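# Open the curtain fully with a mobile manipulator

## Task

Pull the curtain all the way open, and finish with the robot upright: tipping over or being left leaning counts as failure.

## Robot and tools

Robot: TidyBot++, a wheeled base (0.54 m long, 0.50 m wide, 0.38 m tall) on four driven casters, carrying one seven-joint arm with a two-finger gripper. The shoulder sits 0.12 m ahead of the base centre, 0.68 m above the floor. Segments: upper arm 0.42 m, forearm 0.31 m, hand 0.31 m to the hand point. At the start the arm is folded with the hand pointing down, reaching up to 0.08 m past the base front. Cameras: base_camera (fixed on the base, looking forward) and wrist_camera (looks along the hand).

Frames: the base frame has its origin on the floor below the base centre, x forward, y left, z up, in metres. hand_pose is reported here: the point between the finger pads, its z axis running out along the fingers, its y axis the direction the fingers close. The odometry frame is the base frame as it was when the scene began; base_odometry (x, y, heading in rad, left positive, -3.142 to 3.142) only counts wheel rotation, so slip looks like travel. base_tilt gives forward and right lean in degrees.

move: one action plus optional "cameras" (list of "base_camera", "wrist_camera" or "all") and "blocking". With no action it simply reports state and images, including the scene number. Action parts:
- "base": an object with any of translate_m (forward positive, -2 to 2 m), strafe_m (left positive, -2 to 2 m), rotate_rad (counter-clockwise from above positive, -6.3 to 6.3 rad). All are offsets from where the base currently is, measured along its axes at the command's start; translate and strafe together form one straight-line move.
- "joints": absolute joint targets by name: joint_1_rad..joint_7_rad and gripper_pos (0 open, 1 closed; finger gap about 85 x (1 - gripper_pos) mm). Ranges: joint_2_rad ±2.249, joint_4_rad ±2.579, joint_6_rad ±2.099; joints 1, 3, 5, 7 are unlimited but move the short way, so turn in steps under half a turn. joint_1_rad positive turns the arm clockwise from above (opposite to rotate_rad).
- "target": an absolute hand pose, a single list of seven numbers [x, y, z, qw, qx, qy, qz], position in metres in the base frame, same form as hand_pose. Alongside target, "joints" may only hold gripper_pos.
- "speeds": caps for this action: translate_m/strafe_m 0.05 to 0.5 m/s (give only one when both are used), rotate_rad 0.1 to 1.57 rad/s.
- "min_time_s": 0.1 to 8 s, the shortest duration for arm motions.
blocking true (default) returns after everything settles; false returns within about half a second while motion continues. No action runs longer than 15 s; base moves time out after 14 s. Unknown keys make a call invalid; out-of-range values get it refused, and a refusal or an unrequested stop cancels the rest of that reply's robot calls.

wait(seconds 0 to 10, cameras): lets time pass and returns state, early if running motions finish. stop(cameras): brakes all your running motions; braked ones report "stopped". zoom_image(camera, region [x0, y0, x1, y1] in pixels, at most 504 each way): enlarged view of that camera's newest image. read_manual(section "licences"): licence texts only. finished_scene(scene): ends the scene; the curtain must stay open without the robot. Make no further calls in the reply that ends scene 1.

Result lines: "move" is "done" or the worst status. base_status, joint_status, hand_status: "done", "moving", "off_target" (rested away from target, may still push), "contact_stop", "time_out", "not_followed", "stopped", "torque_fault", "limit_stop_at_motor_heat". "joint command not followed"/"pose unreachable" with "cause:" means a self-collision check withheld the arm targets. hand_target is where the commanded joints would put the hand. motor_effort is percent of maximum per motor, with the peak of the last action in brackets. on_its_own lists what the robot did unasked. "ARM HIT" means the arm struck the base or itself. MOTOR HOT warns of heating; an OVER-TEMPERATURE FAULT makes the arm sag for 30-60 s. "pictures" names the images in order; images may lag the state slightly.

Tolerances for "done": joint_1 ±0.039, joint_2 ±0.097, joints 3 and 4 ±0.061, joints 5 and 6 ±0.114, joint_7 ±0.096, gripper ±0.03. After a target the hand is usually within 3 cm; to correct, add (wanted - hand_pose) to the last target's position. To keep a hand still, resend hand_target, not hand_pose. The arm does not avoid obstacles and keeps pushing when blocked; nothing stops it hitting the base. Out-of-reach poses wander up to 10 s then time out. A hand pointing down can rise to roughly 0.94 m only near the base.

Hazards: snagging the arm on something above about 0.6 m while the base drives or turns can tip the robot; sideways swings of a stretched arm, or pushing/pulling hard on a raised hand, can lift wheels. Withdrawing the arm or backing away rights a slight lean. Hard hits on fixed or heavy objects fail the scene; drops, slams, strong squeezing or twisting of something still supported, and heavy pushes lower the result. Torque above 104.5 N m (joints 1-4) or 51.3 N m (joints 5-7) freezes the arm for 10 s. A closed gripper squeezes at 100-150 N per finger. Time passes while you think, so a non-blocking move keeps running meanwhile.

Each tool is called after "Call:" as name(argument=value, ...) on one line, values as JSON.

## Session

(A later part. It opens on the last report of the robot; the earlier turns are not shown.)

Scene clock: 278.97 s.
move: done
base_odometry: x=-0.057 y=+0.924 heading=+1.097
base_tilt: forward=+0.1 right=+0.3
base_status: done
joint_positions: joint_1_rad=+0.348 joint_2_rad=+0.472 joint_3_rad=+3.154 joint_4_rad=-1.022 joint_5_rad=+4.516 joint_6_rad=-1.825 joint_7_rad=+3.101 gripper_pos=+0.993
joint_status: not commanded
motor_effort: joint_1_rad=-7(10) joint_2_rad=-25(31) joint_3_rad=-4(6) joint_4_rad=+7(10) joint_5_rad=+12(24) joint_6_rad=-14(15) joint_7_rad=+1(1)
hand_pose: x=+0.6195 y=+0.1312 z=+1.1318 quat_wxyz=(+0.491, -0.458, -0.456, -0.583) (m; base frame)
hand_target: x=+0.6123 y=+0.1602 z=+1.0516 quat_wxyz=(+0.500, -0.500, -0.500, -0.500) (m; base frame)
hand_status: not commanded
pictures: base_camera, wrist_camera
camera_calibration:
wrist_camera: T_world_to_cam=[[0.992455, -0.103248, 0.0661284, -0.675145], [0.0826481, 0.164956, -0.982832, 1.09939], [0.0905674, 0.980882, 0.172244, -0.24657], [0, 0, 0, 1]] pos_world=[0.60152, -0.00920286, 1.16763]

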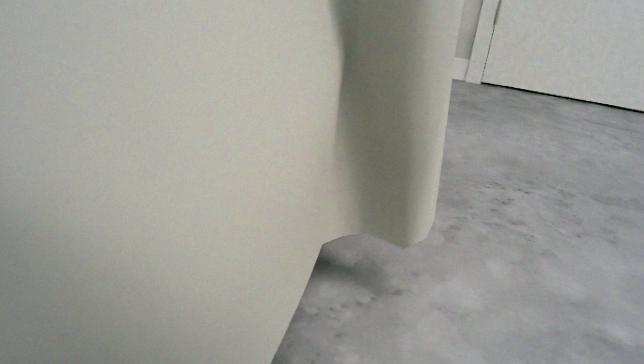

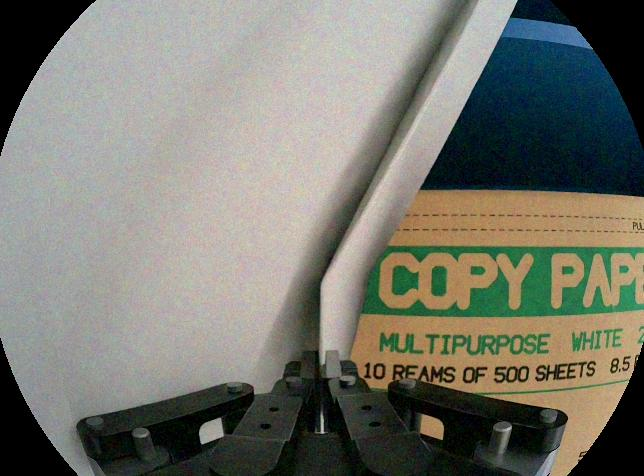

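Call:
move(base={"rotate_rad": 0.5}, speeds={"rotate_rad": 0.3}, cameras=["all"])

Scene clock: 289.10 s.
move: time_out
base_odometry: x=-0.056 y=+0.922 heading=+1.584
base_tilt: forward=+0.0 right=+0.4
base_status: rotate_rad time_out (by the wheels' count: +0.487 of +0.500)
joint_positions: joint_1_rad=+0.437 joint_2_rad=+0.472 joint_3_rad=+3.171 joint_4_rad=-1.022 joint_5_rad=+4.471 joint_6_rad=-1.798 joint_7_rad=+3.101 gripper_pos=+0.993
joint_status: not commanded
motor_effort: joint_1_rad=-25(30) joint_2_rad=-19(26) joint_3_rad=-9(11) joint_4_rad=+3(8) joint_5_rad=+35(39) joint_6_rad=-23(26) joint_7_rad=+1(2)
hand_pose: x=+0.6379 y=+0.0779 z=+1.1439 quat_wxyz=(+0.460, -0.473, -0.418, -0.624) (m; base frame)
hand_target: x=+0.6123 y=+0.1602 z=+1.0516 quat_wxyz=(+0.500, -0.500, -0.500, -0.500) (m; base frame)
hand_status: not commanded
pictures: base_camera, wrist_camera
camera_calibration:
wrist_camera: T_world_to_cam=[[0.970688, -0.229816, 0.0703491, -0.68077], [0.115667, 0.190117, -0.974924, 1.08644], [0.210679, 0.954484, 0.211127, -0.317055], [0, 0, 0, 1]] pos_world=[0.601946, -0.06038, 1.17403]

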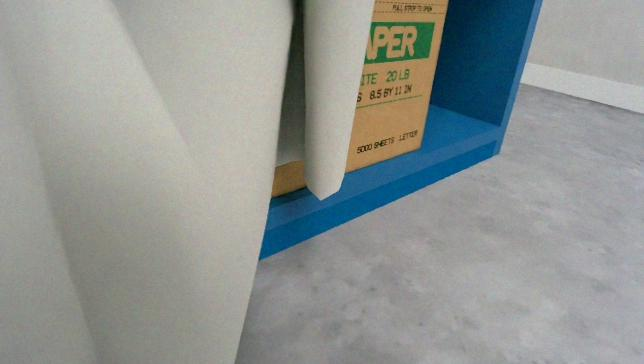

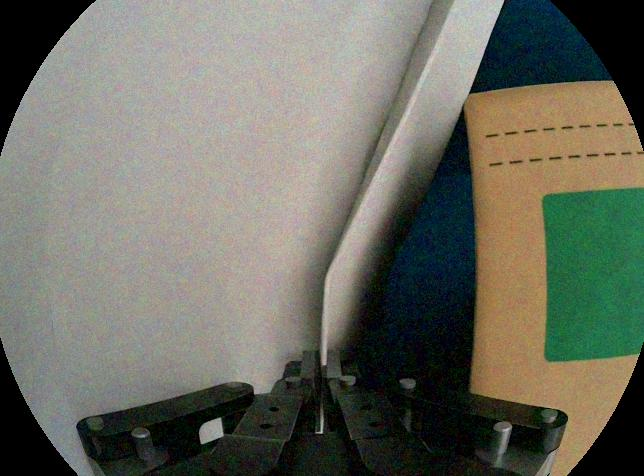

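Call:
move(joints={"gripper_pos": 0.0}, cameras=["all"])

Call:
move(base={"strafe_m": -0.4, "translate_m": -0.4}, cameras=["all"])

Scene clock: 301.57 s.
move: done
base_odometry: x=-0.056 y=+0.923 heading=+1.588
base_tilt: forward=+0.1 right=+0.4
base_status: not commanded
joint_positions: joint_1_rad=+0.327 joint_2_rad=+0.481 joint_3_rad=+3.160 joint_4_rad=-1.045 joint_5_rad=+4.706 joint_6_rad=-1.870 joint_7_rad=+3.108 gripper_pos=+0.000
joint_status: all done
motor_effort: joint_1_rad=-3(25) joint_2_rad=-31(32) joint_3_rad=-4(10) joint_4_rad=+13(13) joint_5_rad=-8(35) joint_6_rad=-1(23) joint_7_rad=+0(1)
hand_pose: x=+0.6131 y=+0.1438 z=+1.0644 quat_wxyz=(+0.483, -0.513, -0.495, -0.509) (m; base frame)
hand_target: x=+0.6123 y=+0.1602 z=+1.0516 quat_wxyz=(+0.500, -0.500, -0.500, -0.500) (m; base frame)
hand_status: not commanded
pictures: base_camera, wrist_camera
camera_calibration:
wrist_camera: T_world_to_cam=[[0.998762, -0.0492437, -0.00702912, -0.596735], [-0.0073928, -0.00720711, -0.999947, 1.12968], [0.0491904, 0.998761, -0.00756224, -0.0325134], [0, 0, 0, 1]] pos_world=[0.605947, 0.0112295, 1.12518]

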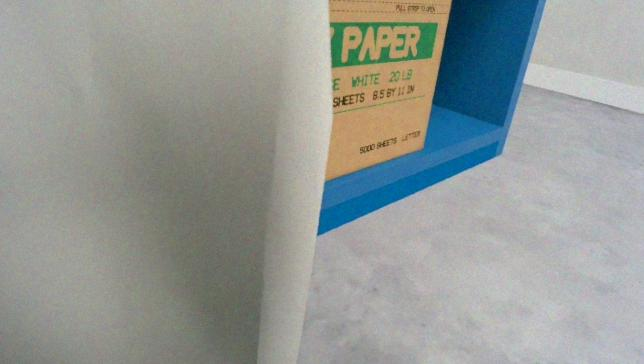

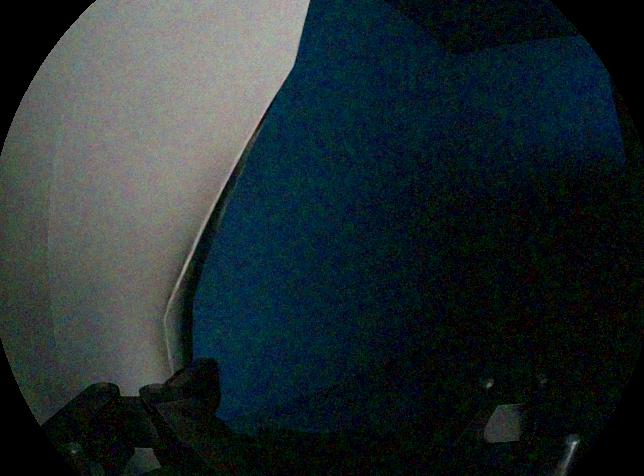

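Scene clock: 303.83 s.
move: done
base_odometry: x=+0.351 y=+0.530 heading=+1.589
base_tilt: forward=+0.1 right=+0.3
base_status: done
joint_positions: joint_1_rad=+0.314 joint_2_rad=+0.483 joint_3_rad=+3.156 joint_4_rad=-1.045 joint_5_rad=+4.706 joint_6_rad=-1.870 joint_7_rad=+3.108 gripper_pos=+0.000
joint_status: not commanded
motor_effort: joint_1_rad=+0(4) joint_2_rad=-31(35) joint_3_rad=-3(5) joint_4_rad=+13(14) joint_5_rad=-9(10) joint_6_rad=-3(3) joint_7_rad=+0(1)
hand_pose: x=+0.6112 y=+0.1509 z=+1.0640 quat_wxyz=(+0.488, -0.509, -0.498, -0.505) (m; base frame)
hand_target: x=+0.6123 y=+0.1602 z=+1.0516 quat_wxyz=(+0.500, -0.500, -0.500, -0.500) (m; base frame)
hand_status: not commanded
pictures: base_camera, wrist_camera
camera_calibration:
wrist_camera: T_world_to_cam=[[0.999417, -0.0330542, -0.00858407, -0.595733], [-0.00874989, -0.00487515, -0.99995, 1.12992], [0.0330107, 0.999442, -0.00516153, -0.0322963], [0, 0, 0, 1]] pos_world=[0.606338, 0.0180953, 1.12458]

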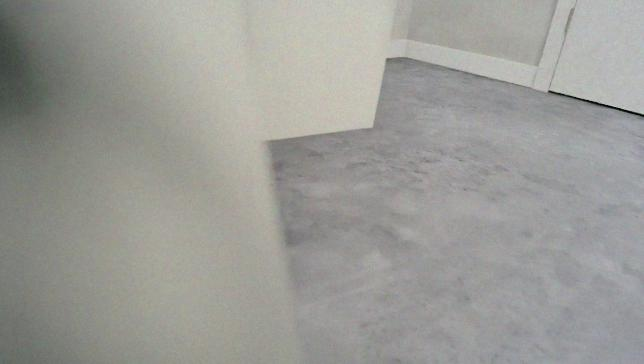

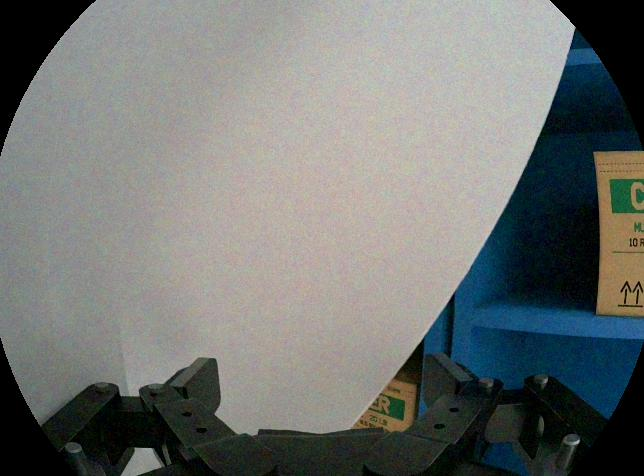

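Call:
move(base={"strafe_m": -0.3, "translate_m": -0.6}, cameras=["all"])

Scene clock: 313.50 s.
move: done
base_odometry: x=+0.662 y=-0.065 heading=+1.588
base_tilt: forward=+0.1 right=+0.3
base_status: done
joint_positions: joint_1_rad=+0.308 joint_2_rad=+0.485 joint_3_rad=+3.155 joint_4_rad=-1.045 joint_5_rad=+4.706 joint_6_rad=-1.870 joint_7_rad=+3.108 gripper_pos=+0.000
joint_status: not commanded
motor_effort: joint_1_rad=+0(2) joint_2_rad=-31(34) joint_3_rad=-3(5) joint_4_rad=+13(14) joint_5_rad=-10(12) joint_6_rad=+0(7) joint_7_rad=-1(1)
hand_pose: x=+0.6109 y=+0.1542 z=+1.0631 quat_wxyz=(+0.491, -0.507, -0.499, -0.503) (m; base frame)
hand_target: x=+0.6123 y=+0.1602 z=+1.0516 quat_wxyz=(+0.500, -0.500, -0.500, -0.500) (m; base frame)
hand_status: not commanded
pictures: base_camera, wrist_camera
camera_calibration:
wrist_camera: T_world_to_cam=[[0.999625, -0.0250845, -0.010986, -0.594136], [-0.0110743, -0.00338288, -0.999933, 1.13011], [0.0250456, 0.99968, -0.00365941, -0.0323683], [0, 0, 0, 1]] pos_world=[0.607239, 0.0212774, 1.12339]

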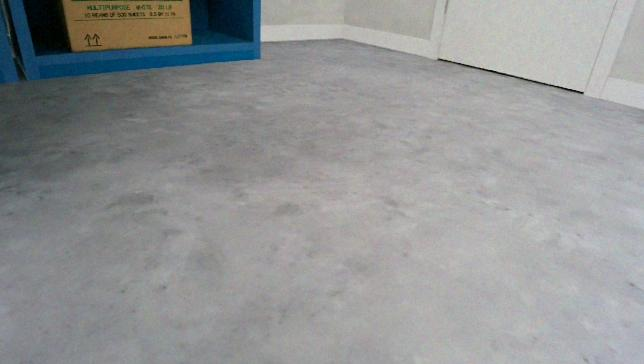

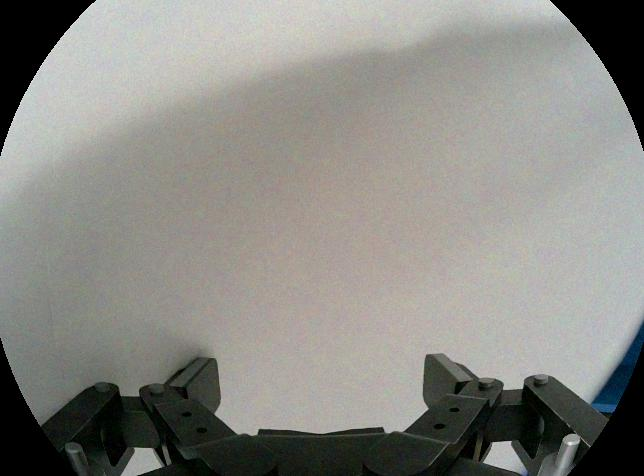

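Call:
move(base={"strafe_m": -0.4}, cameras=["all"])

Scene clock: 330.07 s.
move: done
base_odometry: x=+1.062 y=-0.058 heading=+1.588
base_tilt: forward=+0.1 right=+0.3
base_status: done
joint_positions: joint_1_rad=+0.308 joint_2_rad=+0.485 joint_3_rad=+3.150 joint_4_rad=-1.045 joint_5_rad=+4.706 joint_6_rad=-1.870 joint_7_rad=+3.108 gripper_pos=+0.000
joint_status: not commanded
motor_effort: joint_1_rad=+1(3) joint_2_rad=-29(30) joint_3_rad=-2(4) joint_4_rad=+14(14) joint_5_rad=-9(10) joint_6_rad=+0(2) joint_7_rad=-1(1)
hand_pose: x=+0.6100 y=+0.1555 z=+1.0638 quat_wxyz=(+0.492, -0.505, -0.500, -0.503) (m; base frame)
hand_target: x=+0.6123 y=+0.1602 z=+1.0516 quat_wxyz=(+0.500, -0.500, -0.500, -0.500) (m; base frame)
hand_status: not commanded
pictures: base_camera, wrist_camera
camera_calibration:
wrist_camera: T_world_to_cam=[[0.999726, -0.0209519, -0.010407, -0.594504], [-0.0104395, -0.00144162, -0.999944, 1.13009], [0.0209357, 0.999779, -0.00165996, -0.0331987], [0, 0, 0, 1]] pos_world=[0.606834, 0.0223646, 1.12379]

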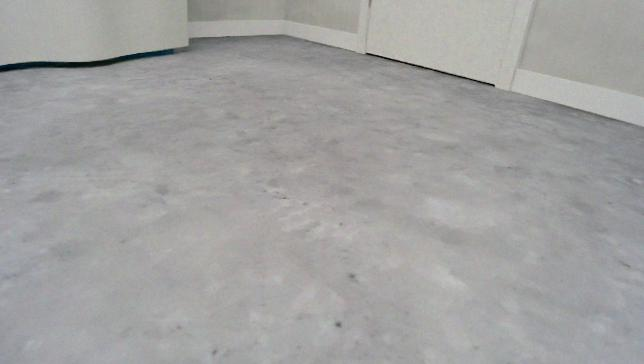

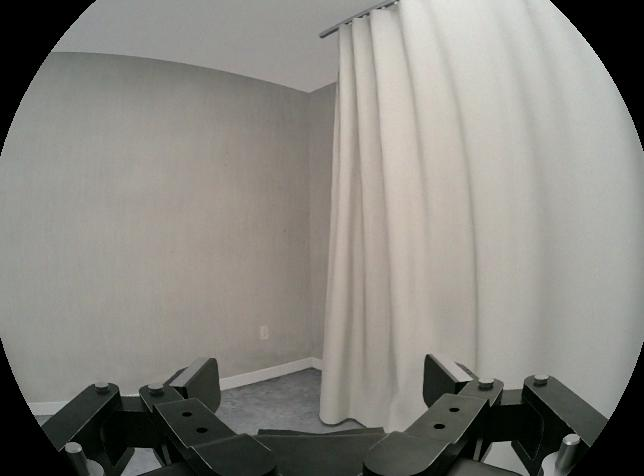

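Call:
move(base={"rotate_rad": 0.75}, joints={"joint_1_rad": 0.0, "joint_2_rad": -0.33, "joint_4_rad": -2.3, "joint_5_rad": 0.0, "joint_6_rad": 0.75, "joint_7_rad": 1.57}, cameras=["all"])

Scene clock: 343.17 s.
move: done
base_odometry: x=+1.062 y=-0.058 heading=+2.337
base_tilt: forward=+0.0 right=+0.3
base_status: done
joint_positions: joint_1_rad=+0.018 joint_2_rad=-0.299 joint_3_rad=+3.133 joint_4_rad=-2.258 joint_5_rad=+6.225 joint_6_rad=+0.650 joint_7_rad=+1.611 gripper_pos=+0.000
joint_status: all done
motor_effort: joint_1_rad=+0(6) joint_2_rad=-9(34) joint_3_rad=+1(4) joint_4_rad=+18(19) joint_5_rad=+0(10) joint_6_rad=+8(10) joint_7_rad=-1(2)
hand_pose: x=+0.5865 y=-0.0132 z=+1.0452 quat_wxyz=(-0.013, -0.609, +0.018, -0.793) (m; base frame)
hand_target: x=+0.5646 y=+0.0022 z=+1.0647 quat_wxyz=(+0.001, -0.573, +0.000, -0.820) (m; base frame)
hand_status: not commanded
pictures: base_camera, wrist_camera
camera_calibration:
wrist_camera: T_world_to_cam=[[-0.0434521, -0.998655, -0.028296, 0.0428584], [0.266838, 0.0156928, -0.963614, 0.910653], [0.962761, -0.0494215, 0.265797, -0.709847], [0, 0, 0, 1]] pos_world=[0.442279, -0.00657174, 1.06741]

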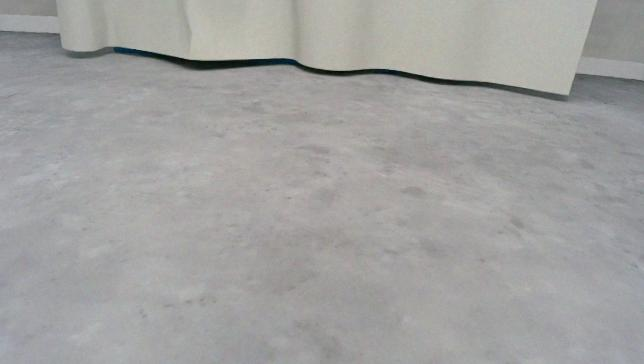

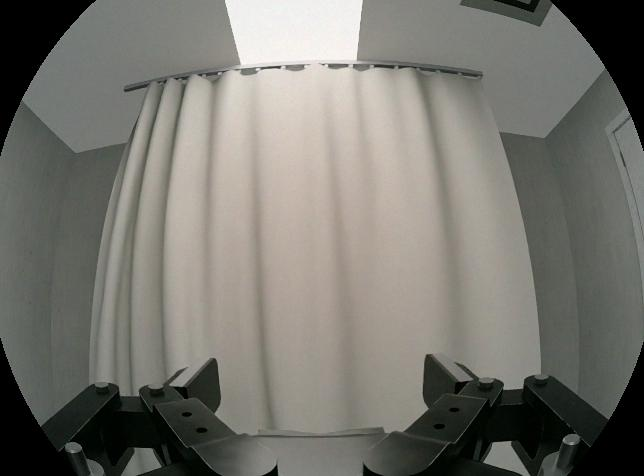

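Call:
zoom_image(camera="wrist_camera", region=[100, 40, 310, 140])

Call:
zoom_image(camera="wrist_camera", region=[300, 40, 510, 140])

Scaled by 2.400.

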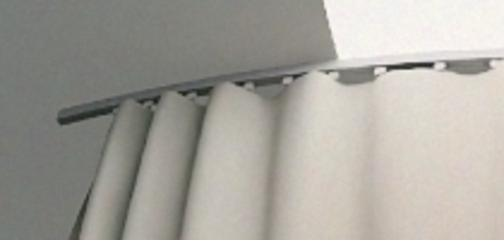

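Scaled by 2.400.

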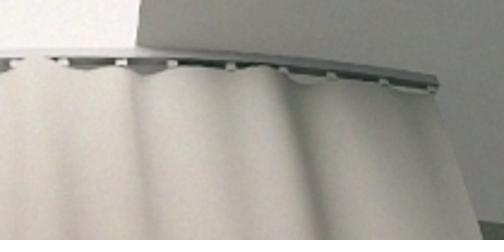

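Call:
move(base={"rotate_rad": -0.136}, joints={"joint_1_rad": -0.3, "joint_2_rad": 0.5, "joint_3_rad": 3.14, "joint_4_rad": -1.07, "joint_5_rad": 1.57, "joint_6_rad": -1.87, "joint_7_rad": 0.0}, min_time_s=4)

Call:
move(base={"strafe_m": 1.5, "translate_m": 0.5}, cameras=["all"])

Scene clock: 369.53 s.
move: done
base_odometry: x=+1.062 y=-0.058 heading=+2.202
base_tilt: forward=+0.1 right=+0.3
base_status: done
joint_positions: joint_1_rad=-0.283 joint_2_rad=+0.456 joint_3_rad=+3.138 joint_4_rad=-1.097 joint_5_rad=+7.777 joint_6_rad=-1.790 joint_7_rad=+0.041 gripper_pos=+0.000
joint_status: all done
motor_effort: joint_1_rad=+0(2) joint_2_rad=-28(30) joint_3_rad=+2(3) joint_4_rad=+13(19) joint_5_rad=+9(9) joint_6_rad=+1(11) joint_7_rad=-1(2)
hand_pose: x=+0.6191 y=-0.1680 z=+1.0398 quat_wxyz=(-0.473, -0.547, +0.491, -0.486) (m; base frame)
hand_target: x=+0.6123 y=-0.1574 z=+1.0504 quat_wxyz=(-0.499, -0.501, +0.500, -0.500) (m; base frame)
hand_status: not commanded
pictures: none

Scene clock: 373.90 s.
move: done
base_odometry: x=-0.444 y=-0.540 heading=+2.203
base_tilt: forward=+0.1 right=+0.3
base_status: done
joint_positions: joint_1_rad=-0.295 joint_2_rad=+0.462 joint_3_rad=+3.138 joint_4_rad=-1.097 joint_5_rad=+7.780 joint_6_rad=-1.794 joint_7_rad=+0.040 gripper_pos=+0.000
joint_status: not commanded
motor_effort: joint_1_rad=+1(2) joint_2_rad=-28(30) joint_3_rad=+2(3) joint_4_rad=+13(14) joint_5_rad=+8(9) joint_6_rad=+0(2) joint_7_rad=-1(1)
hand_pose: x=+0.6217 y=-0.1619 z=+1.0382 quat_wxyz=(-0.473, -0.549, +0.487, -0.487) (m; base frame)
hand_target: x=+0.6123 y=-0.1574 z=+1.0504 quat_wxyz=(-0.499, -0.501, +0.500, -0.500) (m; base frame)
hand_status: not commanded
pictures: base_camera, wrist_camera
camera_calibration:
wrist_camera: T_world_to_cam=[[-0.996995, -0.0713783, 0.0300919, 0.578042], [-0.0348134, 0.0658537, -0.997222, 1.1274], [0.0691984, -0.995273, -0.0681408, -0.000111539], [0, 0, 0, 1]] pos_world=[0.615562, -0.0330947, 1.10686]

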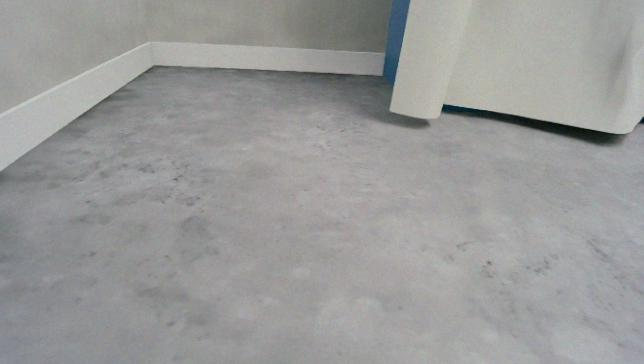

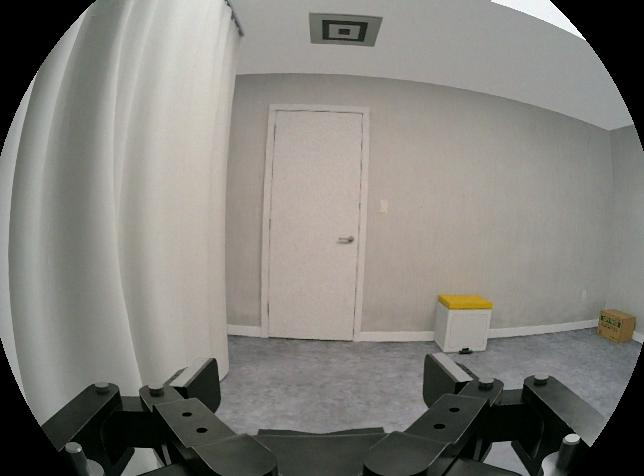

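Call:
move(base={"strafe_m": 0.07, "translate_m": 0.6}, cameras=["all"])

Scene clock: 388.80 s.
move: done
base_odometry: x=-0.855 y=-0.097 heading=+2.203
base_tilt: forward=+0.1 right=+0.3
base_status: done
joint_positions: joint_1_rad=-0.295 joint_2_rad=+0.478 joint_3_rad=+3.138 joint_4_rad=-1.094 joint_5_rad=+7.783 joint_6_rad=-1.800 joint_7_rad=+0.040 gripper_pos=+0.000
joint_status: not commanded
motor_effort: joint_1_rad=+1(1) joint_2_rad=-29(33) joint_3_rad=+2(3) joint_4_rad=+13(15) joint_5_rad=+8(9) joint_6_rad=+0(2) joint_7_rad=-1(1)
hand_pose: x=+0.6256 y=-0.1604 z=+1.0329 quat_wxyz=(-0.480, -0.549, +0.484, -0.485) (m; base frame)
hand_target: x=+0.6123 y=-0.1574 z=+1.0504 quat_wxyz=(-0.499, -0.501, +0.500, -0.500) (m; base frame)
hand_status: not commanded
pictures: base_camera, wrist_camera
camera_calibration:
wrist_camera: T_world_to_cam=[[-0.996953, -0.0653658, 0.0425601, 0.570224], [-0.0464248, 0.0587897, -0.99719, 1.12821], [0.06268, -0.996128, -0.0616452, -0.00203832], [0, 0, 0, 1]] pos_world=[0.620991, -0.0310846, 1.10065]

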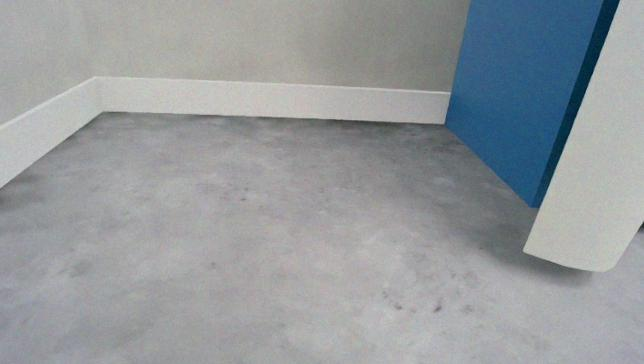

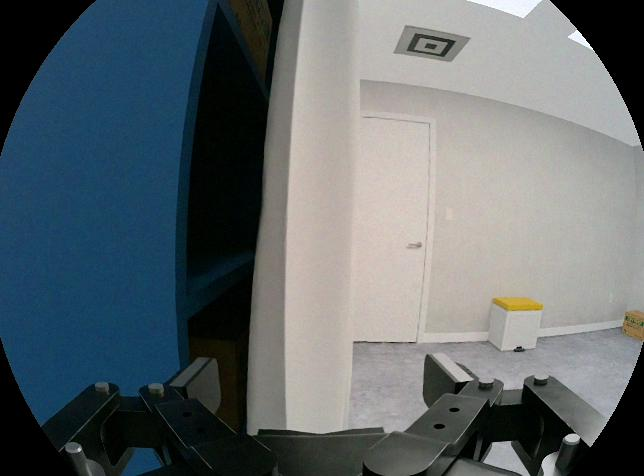

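Call:
move(base={"translate_m": 0.055})

Call:
move(base={"strafe_m": -0.18}, speeds={"strafe_m": 0.15}, cameras=["all"])

Scene clock: 409.13 s.
move: done
base_odometry: x=-0.888 y=-0.052 heading=+2.204
base_tilt: forward=+0.1 right=+0.3
base_status: done
joint_positions: joint_1_rad=-0.295 joint_2_rad=+0.484 joint_3_rad=+3.138 joint_4_rad=-1.093 joint_5_rad=+7.784 joint_6_rad=-1.802 joint_7_rad=+0.040 gripper_pos=+0.000
joint_status: not commanded
motor_effort: joint_1_rad=+0(1) joint_2_rad=-30(33) joint_3_rad=+2(3) joint_4_rad=+14(14) joint_5_rad=+9(9) joint_6_rad=+0(2) joint_7_rad=-1(1)
hand_pose: x=+0.6268 y=-0.1598 z=+1.0306 quat_wxyz=(-0.482, -0.549, +0.483, -0.483) (m; base frame)
hand_target: x=+0.6123 y=-0.1574 z=+1.0504 quat_wxyz=(-0.499, -0.501, +0.500, -0.500) (m; base frame)
hand_status: not commanded
pictures: none

Scene clock: 410.93 s.
move: done
base_odometry: x=-0.743 y=+0.054 heading=+2.204
base_tilt: forward=+0.1 right=+0.3
base_status: done
joint_positions: joint_1_rad=-0.297 joint_2_rad=+0.484 joint_3_rad=+3.138 joint_4_rad=-1.093 joint_5_rad=+7.784 joint_6_rad=-1.802 joint_7_rad=+0.040 gripper_pos=+0.000
joint_status: not commanded
motor_effort: joint_1_rad=+0(3) joint_2_rad=-30(31) joint_3_rad=+2(4) joint_4_rad=+13(14) joint_5_rad=+9(9) joint_6_rad=+0(1) joint_7_rad=-1(1)
hand_pose: x=+0.6271 y=-0.1589 z=+1.0306 quat_wxyz=(-0.482, -0.549, +0.482, -0.484) (m; base frame)
hand_target: x=+0.6123 y=-0.1574 z=+1.0504 quat_wxyz=(-0.499, -0.501, +0.500, -0.500) (m; base frame)
hand_status: not commanded
pictures: base_camera, wrist_camera
camera_calibration:
wrist_camera: T_world_to_cam=[[-0.996752, -0.0648513, 0.0477402, 0.566545], [-0.0514378, 0.0565978, -0.997071, 1.12863], [0.0619594, -0.996289, -0.0597498, -0.00235089], [0, 0, 0, 1]] pos_world=[0.622905, -0.0294791, 1.09814]

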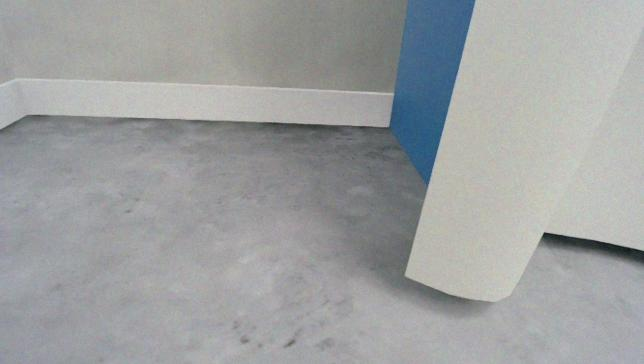

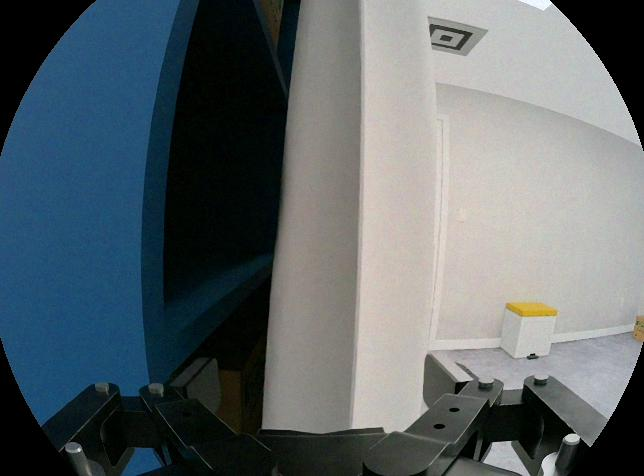

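Call:
move(joints={"gripper_pos": 1.0}, cameras=["all"])

Scene clock: 432.77 s.
move: done
base_odometry: x=-0.743 y=+0.054 heading=+2.204
base_tilt: forward=+0.1 right=+0.3
base_status: not commanded
joint_positions: joint_1_rad=-0.297 joint_2_rad=+0.484 joint_3_rad=+3.138 joint_4_rad=-1.093 joint_5_rad=+7.784 joint_6_rad=-1.802 joint_7_rad=+0.040 gripper_pos=+0.999
joint_status: all done
motor_effort: joint_1_rad=+1(1) joint_2_rad=-30(30) joint_3_rad=+2(2) joint_4_rad=+14(14) joint_5_rad=+9(9) joint_6_rad=+0(1) joint_7_rad=-1(1)
hand_pose: x=+0.6271 y=-0.1589 z=+1.0306 quat_wxyz=(-0.482, -0.549, +0.482, -0.484) (m; base frame)
hand_target: x=+0.6123 y=-0.1574 z=+1.0504 quat_wxyz=(-0.499, -0.501, +0.500, -0.500) (m; base frame)
hand_status: not commanded
pictures: base_camera, wrist_camera
camera_calibration:
wrist_camera: T_world_to_cam=[[-0.996752, -0.0648513, 0.0477402, 0.566545], [-0.0514378, 0.0565978, -0.997071, 1.12863], [0.0619594, -0.996289, -0.0597498, -0.00235089], [0, 0, 0, 1]] pos_world=[0.622905, -0.0294791, 1.09814]

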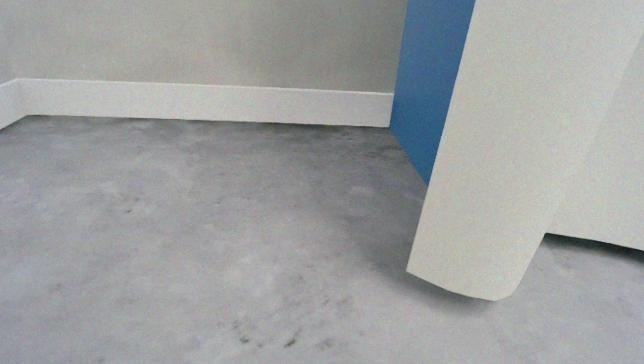

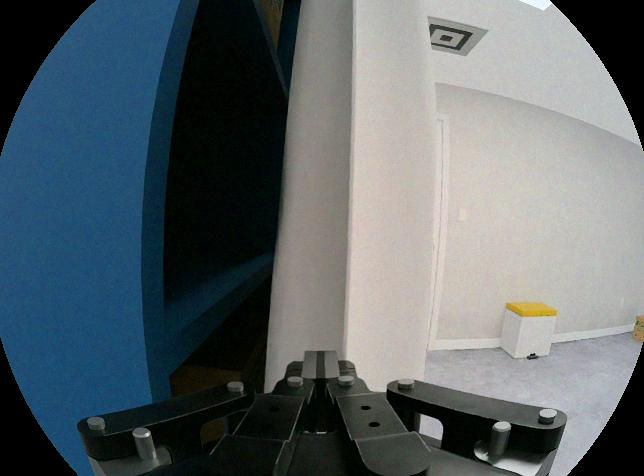

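Call:
move(joints={"gripper_pos": 0.0})

Call:
move(base={"strafe_m": -0.045, "translate_m": -0.025}, speeds={"strafe_m": 0.1})

Call:
move(joints={"gripper_pos": 1.0}, cameras=["all"])

Scene clock: 440.23 s.
move: done
base_odometry: x=-0.743 y=+0.054 heading=+2.204
base_tilt: forward=+0.1 right=+0.3
base_status: not commanded
joint_positions: joint_1_rad=-0.297 joint_2_rad=+0.484 joint_3_rad=+3.138 joint_4_rad=-1.093 joint_5_rad=+7.784 joint_6_rad=-1.802 joint_7_rad=+0.040 gripper_pos=+0.000
joint_status: all done
motor_effort: joint_1_rad=+0(1) joint_2_rad=-30(30) joint_3_rad=+2(2) joint_4_rad=+13(14) joint_5_rad=+9(9) joint_6_rad=+1(1) joint_7_rad=-1(1)
hand_pose: x=+0.6271 y=-0.1589 z=+1.0306 quat_wxyz=(-0.482, -0.549, +0.482, -0.484) (m; base frame)
hand_target: x=+0.6123 y=-0.1574 z=+1.0504 quat_wxyz=(-0.499, -0.501, +0.500, -0.500) (m; base frame)
hand_status: not commanded
pictures: none

Scene clock: 441.27 s.
move: done
base_odometry: x=-0.692 y=+0.061 heading=+2.204
base_tilt: forward=+0.0 right=+0.4
base_status: done
joint_positions: joint_1_rad=-0.298 joint_2_rad=+0.484 joint_3_rad=+3.138 joint_4_rad=-1.093 joint_5_rad=+7.784 joint_6_rad=-1.802 joint_7_rad=+0.040 gripper_pos=+0.000
joint_status: not commanded
motor_effort: joint_1_rad=+0(2) joint_2_rad=-30(33) joint_3_rad=+2(3) joint_4_rad=+13(14) joint_5_rad=+9(9) joint_6_rad=+0(1) joint_7_rad=-1(1)
hand_pose: x=+0.6273 y=-0.1582 z=+1.0306 quat_wxyz=(-0.481, -0.550, +0.482, -0.484) (m; base frame)
hand_target: x=+0.6123 y=-0.1574 z=+1.0504 quat_wxyz=(-0.499, -0.501, +0.500, -0.500) (m; base frame)
hand_status: not commanded
pictures: none

Scene clock: 442.37 s.
move: done
base_odometry: x=-0.692 y=+0.061 heading=+2.204
base_tilt: forward=+0.1 right=+0.3
base_status: not commanded
joint_positions: joint_1_rad=-0.298 joint_2_rad=+0.484 joint_3_rad=+3.138 joint_4_rad=-1.093 joint_5_rad=+7.784 joint_6_rad=-1.802 joint_7_rad=+0.040 gripper_pos=+0.990
joint_status: all done
motor_effort: joint_1_rad=+1(1) joint_2_rad=-29(30) joint_3_rad=+2(2) joint_4_rad=+14(14) joint_5_rad=+8(9) joint_6_rad=+0(1) joint_7_rad=-1(1)
hand_pose: x=+0.6273 y=-0.1582 z=+1.0306 quat_wxyz=(-0.481, -0.550, +0.482, -0.484) (m; base frame)
hand_target: x=+0.6123 y=-0.1574 z=+1.0504 quat_wxyz=(-0.499, -0.501, +0.500, -0.500) (m; base frame)
hand_status: not commanded
pictures: base_camera, wrist_camera
camera_calibration:
wrist_camera: T_world_to_cam=[[-0.996654, -0.0663487, 0.0477329, 0.566595], [-0.0515093, 0.056422, -0.997077, 1.12864], [0.0634616, -0.9962, -0.0596508, -0.00269863], [0, 0, 0, 1]] pos_world=[0.623006, -0.0287759, 1.09814]

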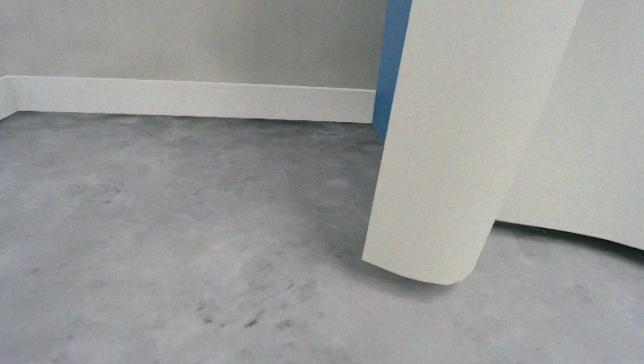

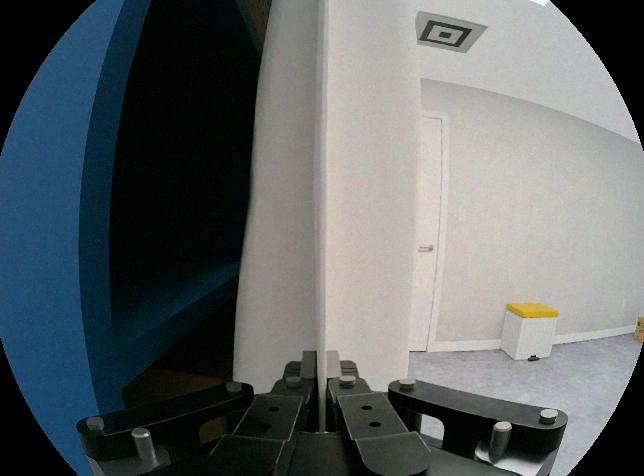

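Call:
move(joints={"joint_1_rad": 0.5, "joint_2_rad": 0.5, "joint_3_rad": 3.14, "joint_4_rad": -1.07, "joint_5_rad": 1.57, "joint_6_rad": -1.07, "joint_7_rad": 0.0}, min_time_s=4, cameras=["all"])

Scene clock: 463.73 s.
move: done
base_odometry: x=-0.692 y=+0.061 heading=+2.204
base_tilt: forward=+0.1 right=+0.3
base_status: not commanded
joint_positions: joint_1_rad=+0.483 joint_2_rad=+0.484 joint_3_rad=+3.138 joint_4_rad=-1.083 joint_5_rad=+7.806 joint_6_rad=-1.147 joint_7_rad=+0.038 gripper_pos=+0.990
joint_status: all done
motor_effort: joint_1_rad=+1(2) joint_2_rad=-29(32) joint_3_rad=+2(4) joint_4_rad=+14(17) joint_5_rad=+6(11) joint_6_rad=+0(2) joint_7_rad=+0(2)
hand_pose: x=+0.5544 y=-0.5457 z=+1.0415 quat_wxyz=(-0.506, -0.500, +0.521, -0.472) (m; base frame)
hand_target: x=+0.5733 y=-0.5575 z=+1.0507 quat_wxyz=(-0.499, -0.500, +0.500, -0.501) (m; base frame)
hand_status: not commanded
pictures: base_camera, wrist_camera
camera_calibration:
wrist_camera: T_world_to_cam=[[-0.998145, 0.0608815, -0.000675516, 0.588321], [0.00280954, 0.0349733, -0.999384, 1.1182], [-0.0608204, -0.997532, -0.0350795, -0.340847], [0, 0, 0, 1]] pos_world=[0.563357, -0.414931, 1.10595]

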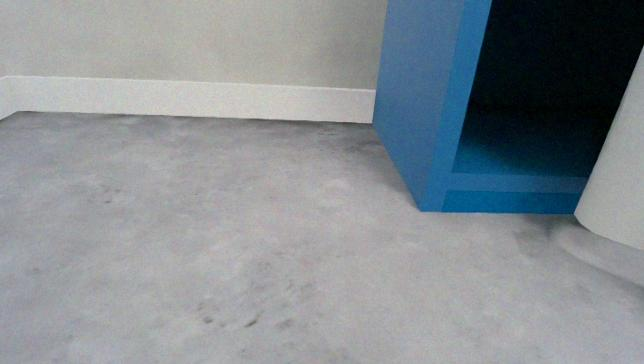

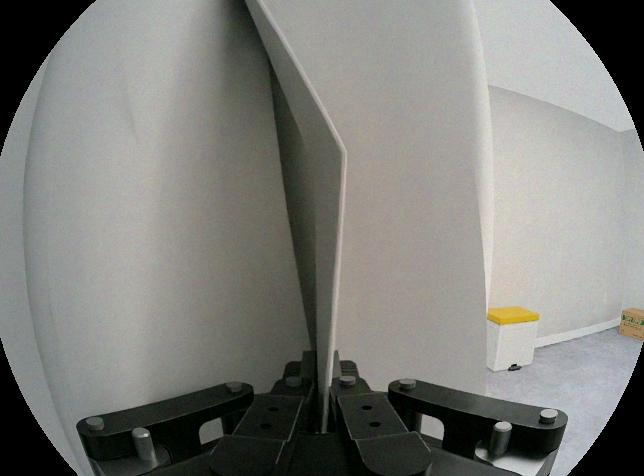

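Call:
move(base={"strafe_m": -1.0}, speeds={"strafe_m": 0.25}, cameras=["all"])

Scene clock: 477.70 s.
move: done
base_odometry: x=+0.115 y=+0.653 heading=+2.204
base_tilt: forward=+0.1 right=+0.3
base_status: done
joint_positions: joint_1_rad=+0.482 joint_2_rad=+0.465 joint_3_rad=+3.138 joint_4_rad=-1.039 joint_5_rad=+7.874 joint_6_rad=-1.136 joint_7_rad=+0.035 gripper_pos=+0.990
joint_status: not commanded
motor_effort: joint_1_rad=+5(7) joint_2_rad=-20(29) joint_3_rad=+3(4) joint_4_rad=+9(16) joint_5_rad=-2(6) joint_6_rad=-1(1) joint_7_rad=-1(1)
hand_pose: x=+0.5509 y=-0.5416 z=+1.0926 quat_wxyz=(-0.518, -0.473, +0.504, -0.504) (m; base frame)
hand_target: x=+0.5733 y=-0.5575 z=+1.0507 quat_wxyz=(-0.499, -0.500, +0.500, -0.501) (m; base frame)
hand_status: not commanded
pictures: base_camera, wrist_camera
camera_calibration:
wrist_camera: T_world_to_cam=[[-0.998219, 0.0491208, -0.0338589, 0.614487], [0.0311674, -0.0545602, -0.998024, 1.10352], [-0.0508711, -0.997302, 0.052932, -0.436747], [0, 0, 0, 1]] pos_world=[0.55678, -0.405545, 1.14526]

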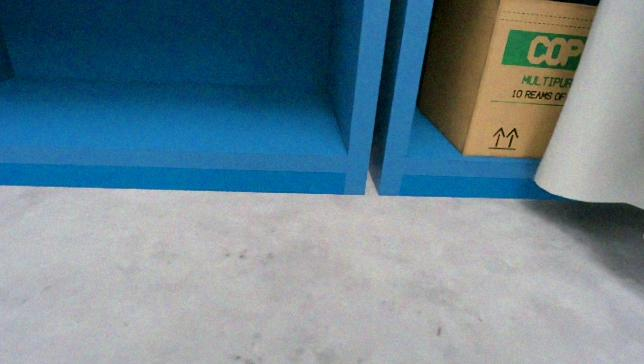

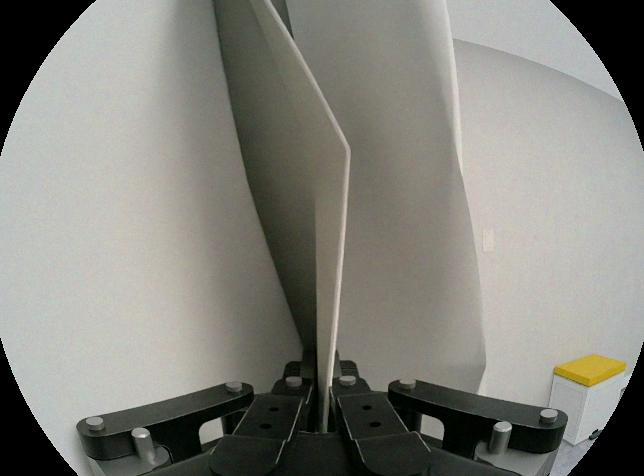

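Call:
move(base={"strafe_m": -0.4}, speeds={"strafe_m": 0.2}, cameras=["all"])

Scene clock: 490.53 s.
move: done
base_odometry: x=+0.437 y=+0.889 heading=+2.204
base_tilt: forward=+0.1 right=+0.3
base_status: done
joint_positions: joint_1_rad=+0.472 joint_2_rad=+0.451 joint_3_rad=+3.138 joint_4_rad=-1.031 joint_5_rad=+7.887 joint_6_rad=-1.131 joint_7_rad=+0.035 gripper_pos=+0.990
joint_status: not commanded
motor_effort: joint_1_rad=+6(8) joint_2_rad=-18(19) joint_3_rad=+3(4) joint_4_rad=+7(9) joint_5_rad=-4(6) joint_6_rad=-2(2) joint_7_rad=-1(1)
hand_pose: x=+0.5516 y=-0.5346 z=+1.1087 quat_wxyz=(-0.516, -0.467, +0.499, -0.516) (m; base frame)
hand_target: x=+0.5733 y=-0.5575 z=+1.0507 quat_wxyz=(-0.499, -0.500, +0.500, -0.501) (m; base frame)
hand_status: not commanded
pictures: base_camera, wrist_camera
camera_calibration:
wrist_camera: T_world_to_cam=[[-0.998203, 0.0352666, -0.0484456, 0.624186], [0.0456661, -0.0757568, -0.99608, 1.09851], [-0.0387984, -0.996502, 0.0740102, -0.460173], [0, 0, 0, 1]] pos_world=[0.555046, -0.397357, 1.1585]

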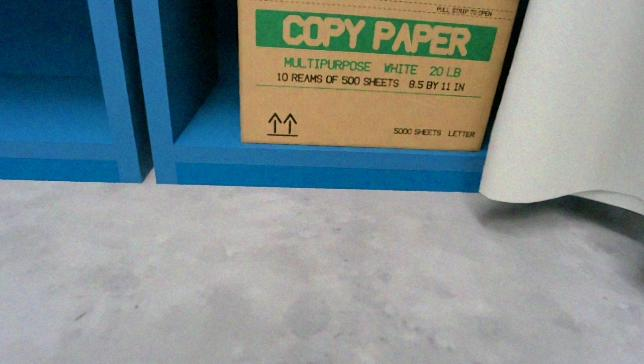

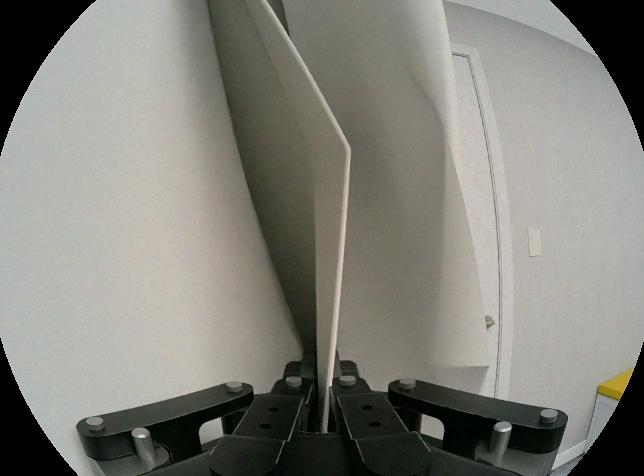

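Call:
move(base={"strafe_m": -0.35}, speeds={"strafe_m": 0.2}, cameras=["all"])

Scene clock: 497.97 s.
move: done
base_odometry: x=+0.720 y=+1.096 heading=+2.204
base_tilt: forward=+0.0 right=+0.3
base_status: done
joint_positions: joint_1_rad=+0.464 joint_2_rad=+0.439 joint_3_rad=+3.138 joint_4_rad=-1.021 joint_5_rad=+7.902 joint_6_rad=-1.125 joint_7_rad=+0.035 gripper_pos=+0.990
joint_status: not commanded
motor_effort: joint_1_rad=+7(10) joint_2_rad=-14(18) joint_3_rad=+3(4) joint_4_rad=+6(8) joint_5_rad=-6(8) joint_6_rad=-2(3) joint_7_rad=-1(1)
hand_pose: x=+0.5525 y=-0.5281 z=+1.1247 quat_wxyz=(-0.515, -0.461, +0.493, -0.528) (m; base frame)
hand_target: x=+0.5733 y=-0.5575 z=+1.0507 quat_wxyz=(-0.499, -0.500, +0.500, -0.501) (m; base frame)
hand_status: not commanded
pictures: base_camera, wrist_camera
camera_calibration:
wrist_camera: T_world_to_cam=[[-0.997906, 0.0209418, -0.061191, 0.632291], [0.0588576, -0.0981175, -0.993433, 1.09282], [-0.0268082, -0.994954, 0.0966795, -0.486101], [0, 0, 0, 1]] pos_world=[0.553615, -0.389665, 1.17133]

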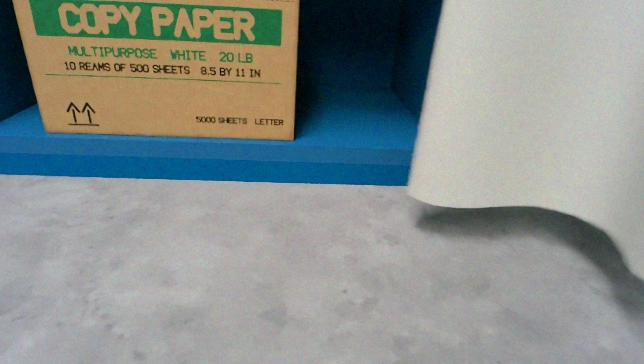

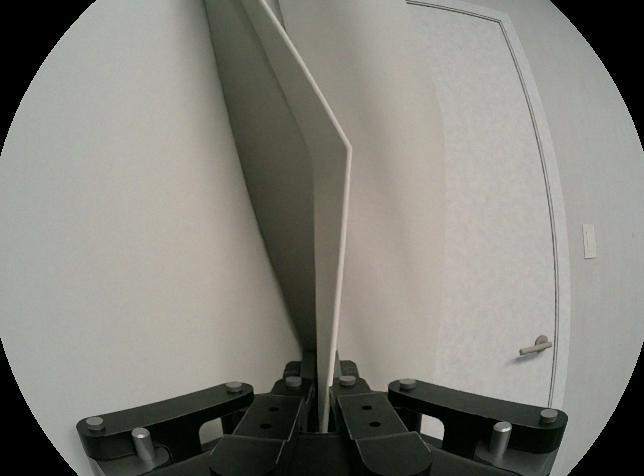

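Call:
move(joints={"gripper_pos": 0.0})

Call:
move(base={"strafe_m": 0.7, "translate_m": -0.3}, cameras=["all"])

Scene clock: 508.87 s.
move: done
base_odometry: x=+0.720 y=+1.096 heading=+2.204
base_tilt: forward=+0.1 right=+0.3
base_status: not commanded
joint_positions: joint_1_rad=+0.495 joint_2_rad=+0.487 joint_3_rad=+3.138 joint_4_rad=-1.051 joint_5_rad=+7.857 joint_6_rad=-1.125 joint_7_rad=+0.035 gripper_pos=+0.000
joint_status: all done
motor_effort: joint_1_rad=+1(8) joint_2_rad=-33(36) joint_3_rad=+2(4) joint_4_rad=+17(19) joint_5_rad=+8(9) joint_6_rad=+1(2) joint_7_rad=-1(1)
hand_pose: x=+0.5553 y=-0.5519 z=+1.0684 quat_wxyz=(-0.517, -0.486, +0.506, -0.491) (m; base frame)
hand_target: x=+0.5733 y=-0.5575 z=+1.0507 quat_wxyz=(-0.499, -0.500, +0.500, -0.501) (m; base frame)
hand_status: not commanded
pictures: none

Scene clock: 511.47 s.
move: done
base_odometry: x=+0.333 y=+0.440 heading=+2.204
base_tilt: forward=+0.1 right=+0.4
base_status: done
joint_positions: joint_1_rad=+0.497 joint_2_rad=+0.487 joint_3_rad=+3.138 joint_4_rad=-1.051 joint_5_rad=+7.857 joint_6_rad=-1.125 joint_7_rad=+0.035 gripper_pos=+0.000
joint_status: not commanded
motor_effort: joint_1_rad=+1(2) joint_2_rad=-33(36) joint_3_rad=+2(3) joint_4_rad=+17(18) joint_5_rad=+8(9) joint_6_rad=+0(1) joint_7_rad=-1(1)
hand_pose: x=+0.5543 y=-0.5527 z=+1.0684 quat_wxyz=(-0.517, -0.486, +0.507, -0.490) (m; base frame)
hand_target: x=+0.5733 y=-0.5575 z=+1.0507 quat_wxyz=(-0.499, -0.500, +0.500, -0.501) (m; base frame)
hand_status: not commanded
pictures: base_camera, wrist_camera
camera_calibration:
wrist_camera: T_world_to_cam=[[-0.998541, 0.0530921, -0.00989168, 0.594466], [0.00862513, -0.0240321, -0.999674, 1.10984], [-0.0533126, -0.9983, 0.0235391, -0.414157], [0, 0, 0, 1]] pos_world=[0.561946, -0.418343, 1.12511]

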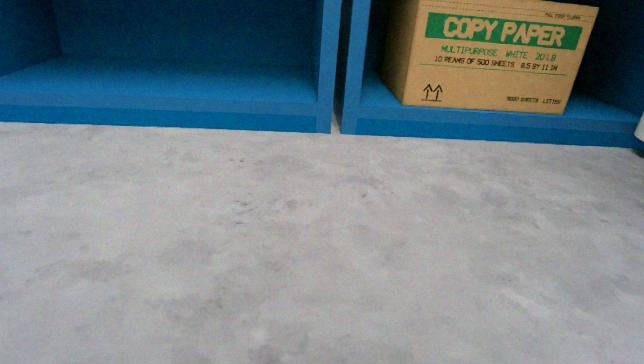

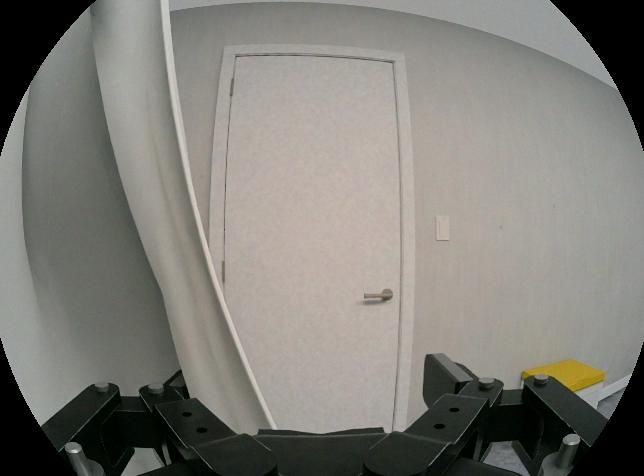

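Call:
move(base={"translate_m": -0.5}, joints={"joint_1_rad": 0.6, "joint_2_rad": -0.33, "joint_4_rad": -2.3, "joint_5_rad": 0.0, "joint_6_rad": 0.85, "joint_7_rad": 1.57}, cameras=["all"])

Call:
zoom_image(camera="wrist_camera", region=[100, 0, 600, 300])

Scene clock: 521.83 s.
move: done
base_odometry: x=+0.628 y=+0.037 heading=+2.204
base_tilt: forward=+0.0 right=+0.3
base_status: done
joint_positions: joint_1_rad=+0.582 joint_2_rad=-0.296 joint_3_rad=+3.138 joint_4_rad=-2.258 joint_5_rad=+6.342 joint_6_rad=+0.751 joint_7_rad=+1.528 gripper_pos=+0.000
joint_status: all done
motor_effort: joint_1_rad=+0(3) joint_2_rad=-9(37) joint_3_rad=+0(4) joint_4_rad=+18(20) joint_5_rad=-1(9) joint_6_rad=+9(10) joint_7_rad=-1(2)
hand_pose: x=+0.5110 y=-0.2391 z=+1.0735 quat_wxyz=(-0.224, -0.551, +0.146, -0.791) (m; base frame)
hand_target: x=+0.4780 y=-0.2429 z=+1.0933 quat_wxyz=(-0.250, -0.508, +0.157, -0.810) (m; base frame)
hand_status: not commanded
pictures: base_camera, wrist_camera
camera_calibration:
wrist_camera: T_world_to_cam=[[-0.514953, -0.857217, -0.00133789, 0.0605213], [0.30807, -0.183609, -0.933478, 0.860661], [0.799948, -0.481109, 0.358633, -0.775581], [0, 0, 0, 1]] pos_world=[0.386446, -0.163234, 1.08164]

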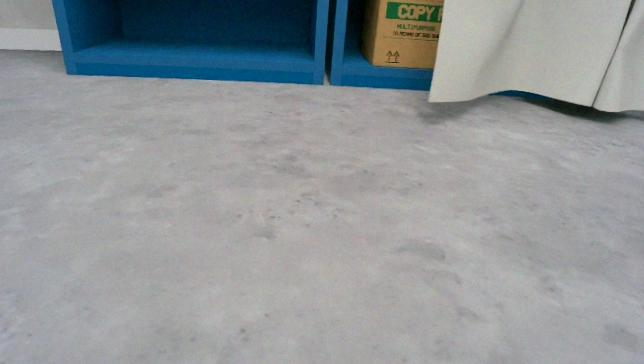

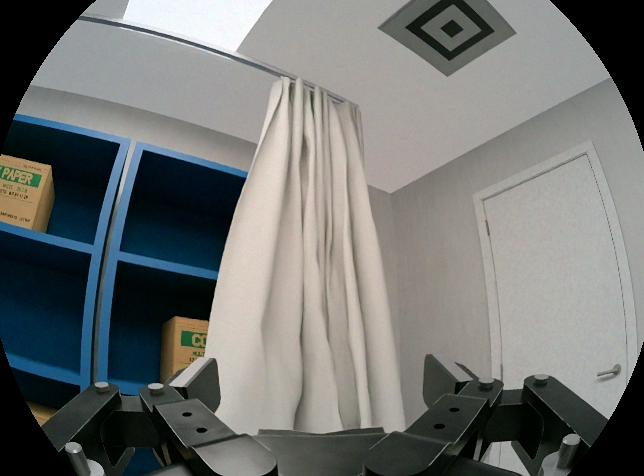

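Scaled by 1.008.

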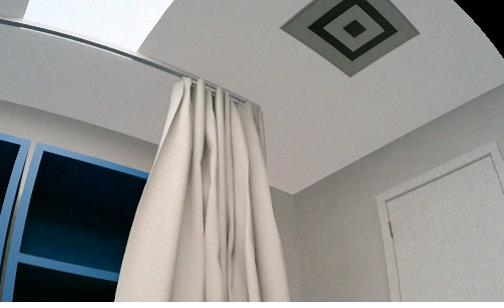

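Call:
finished_scene(scene=1)

The scene is finished: the task was done.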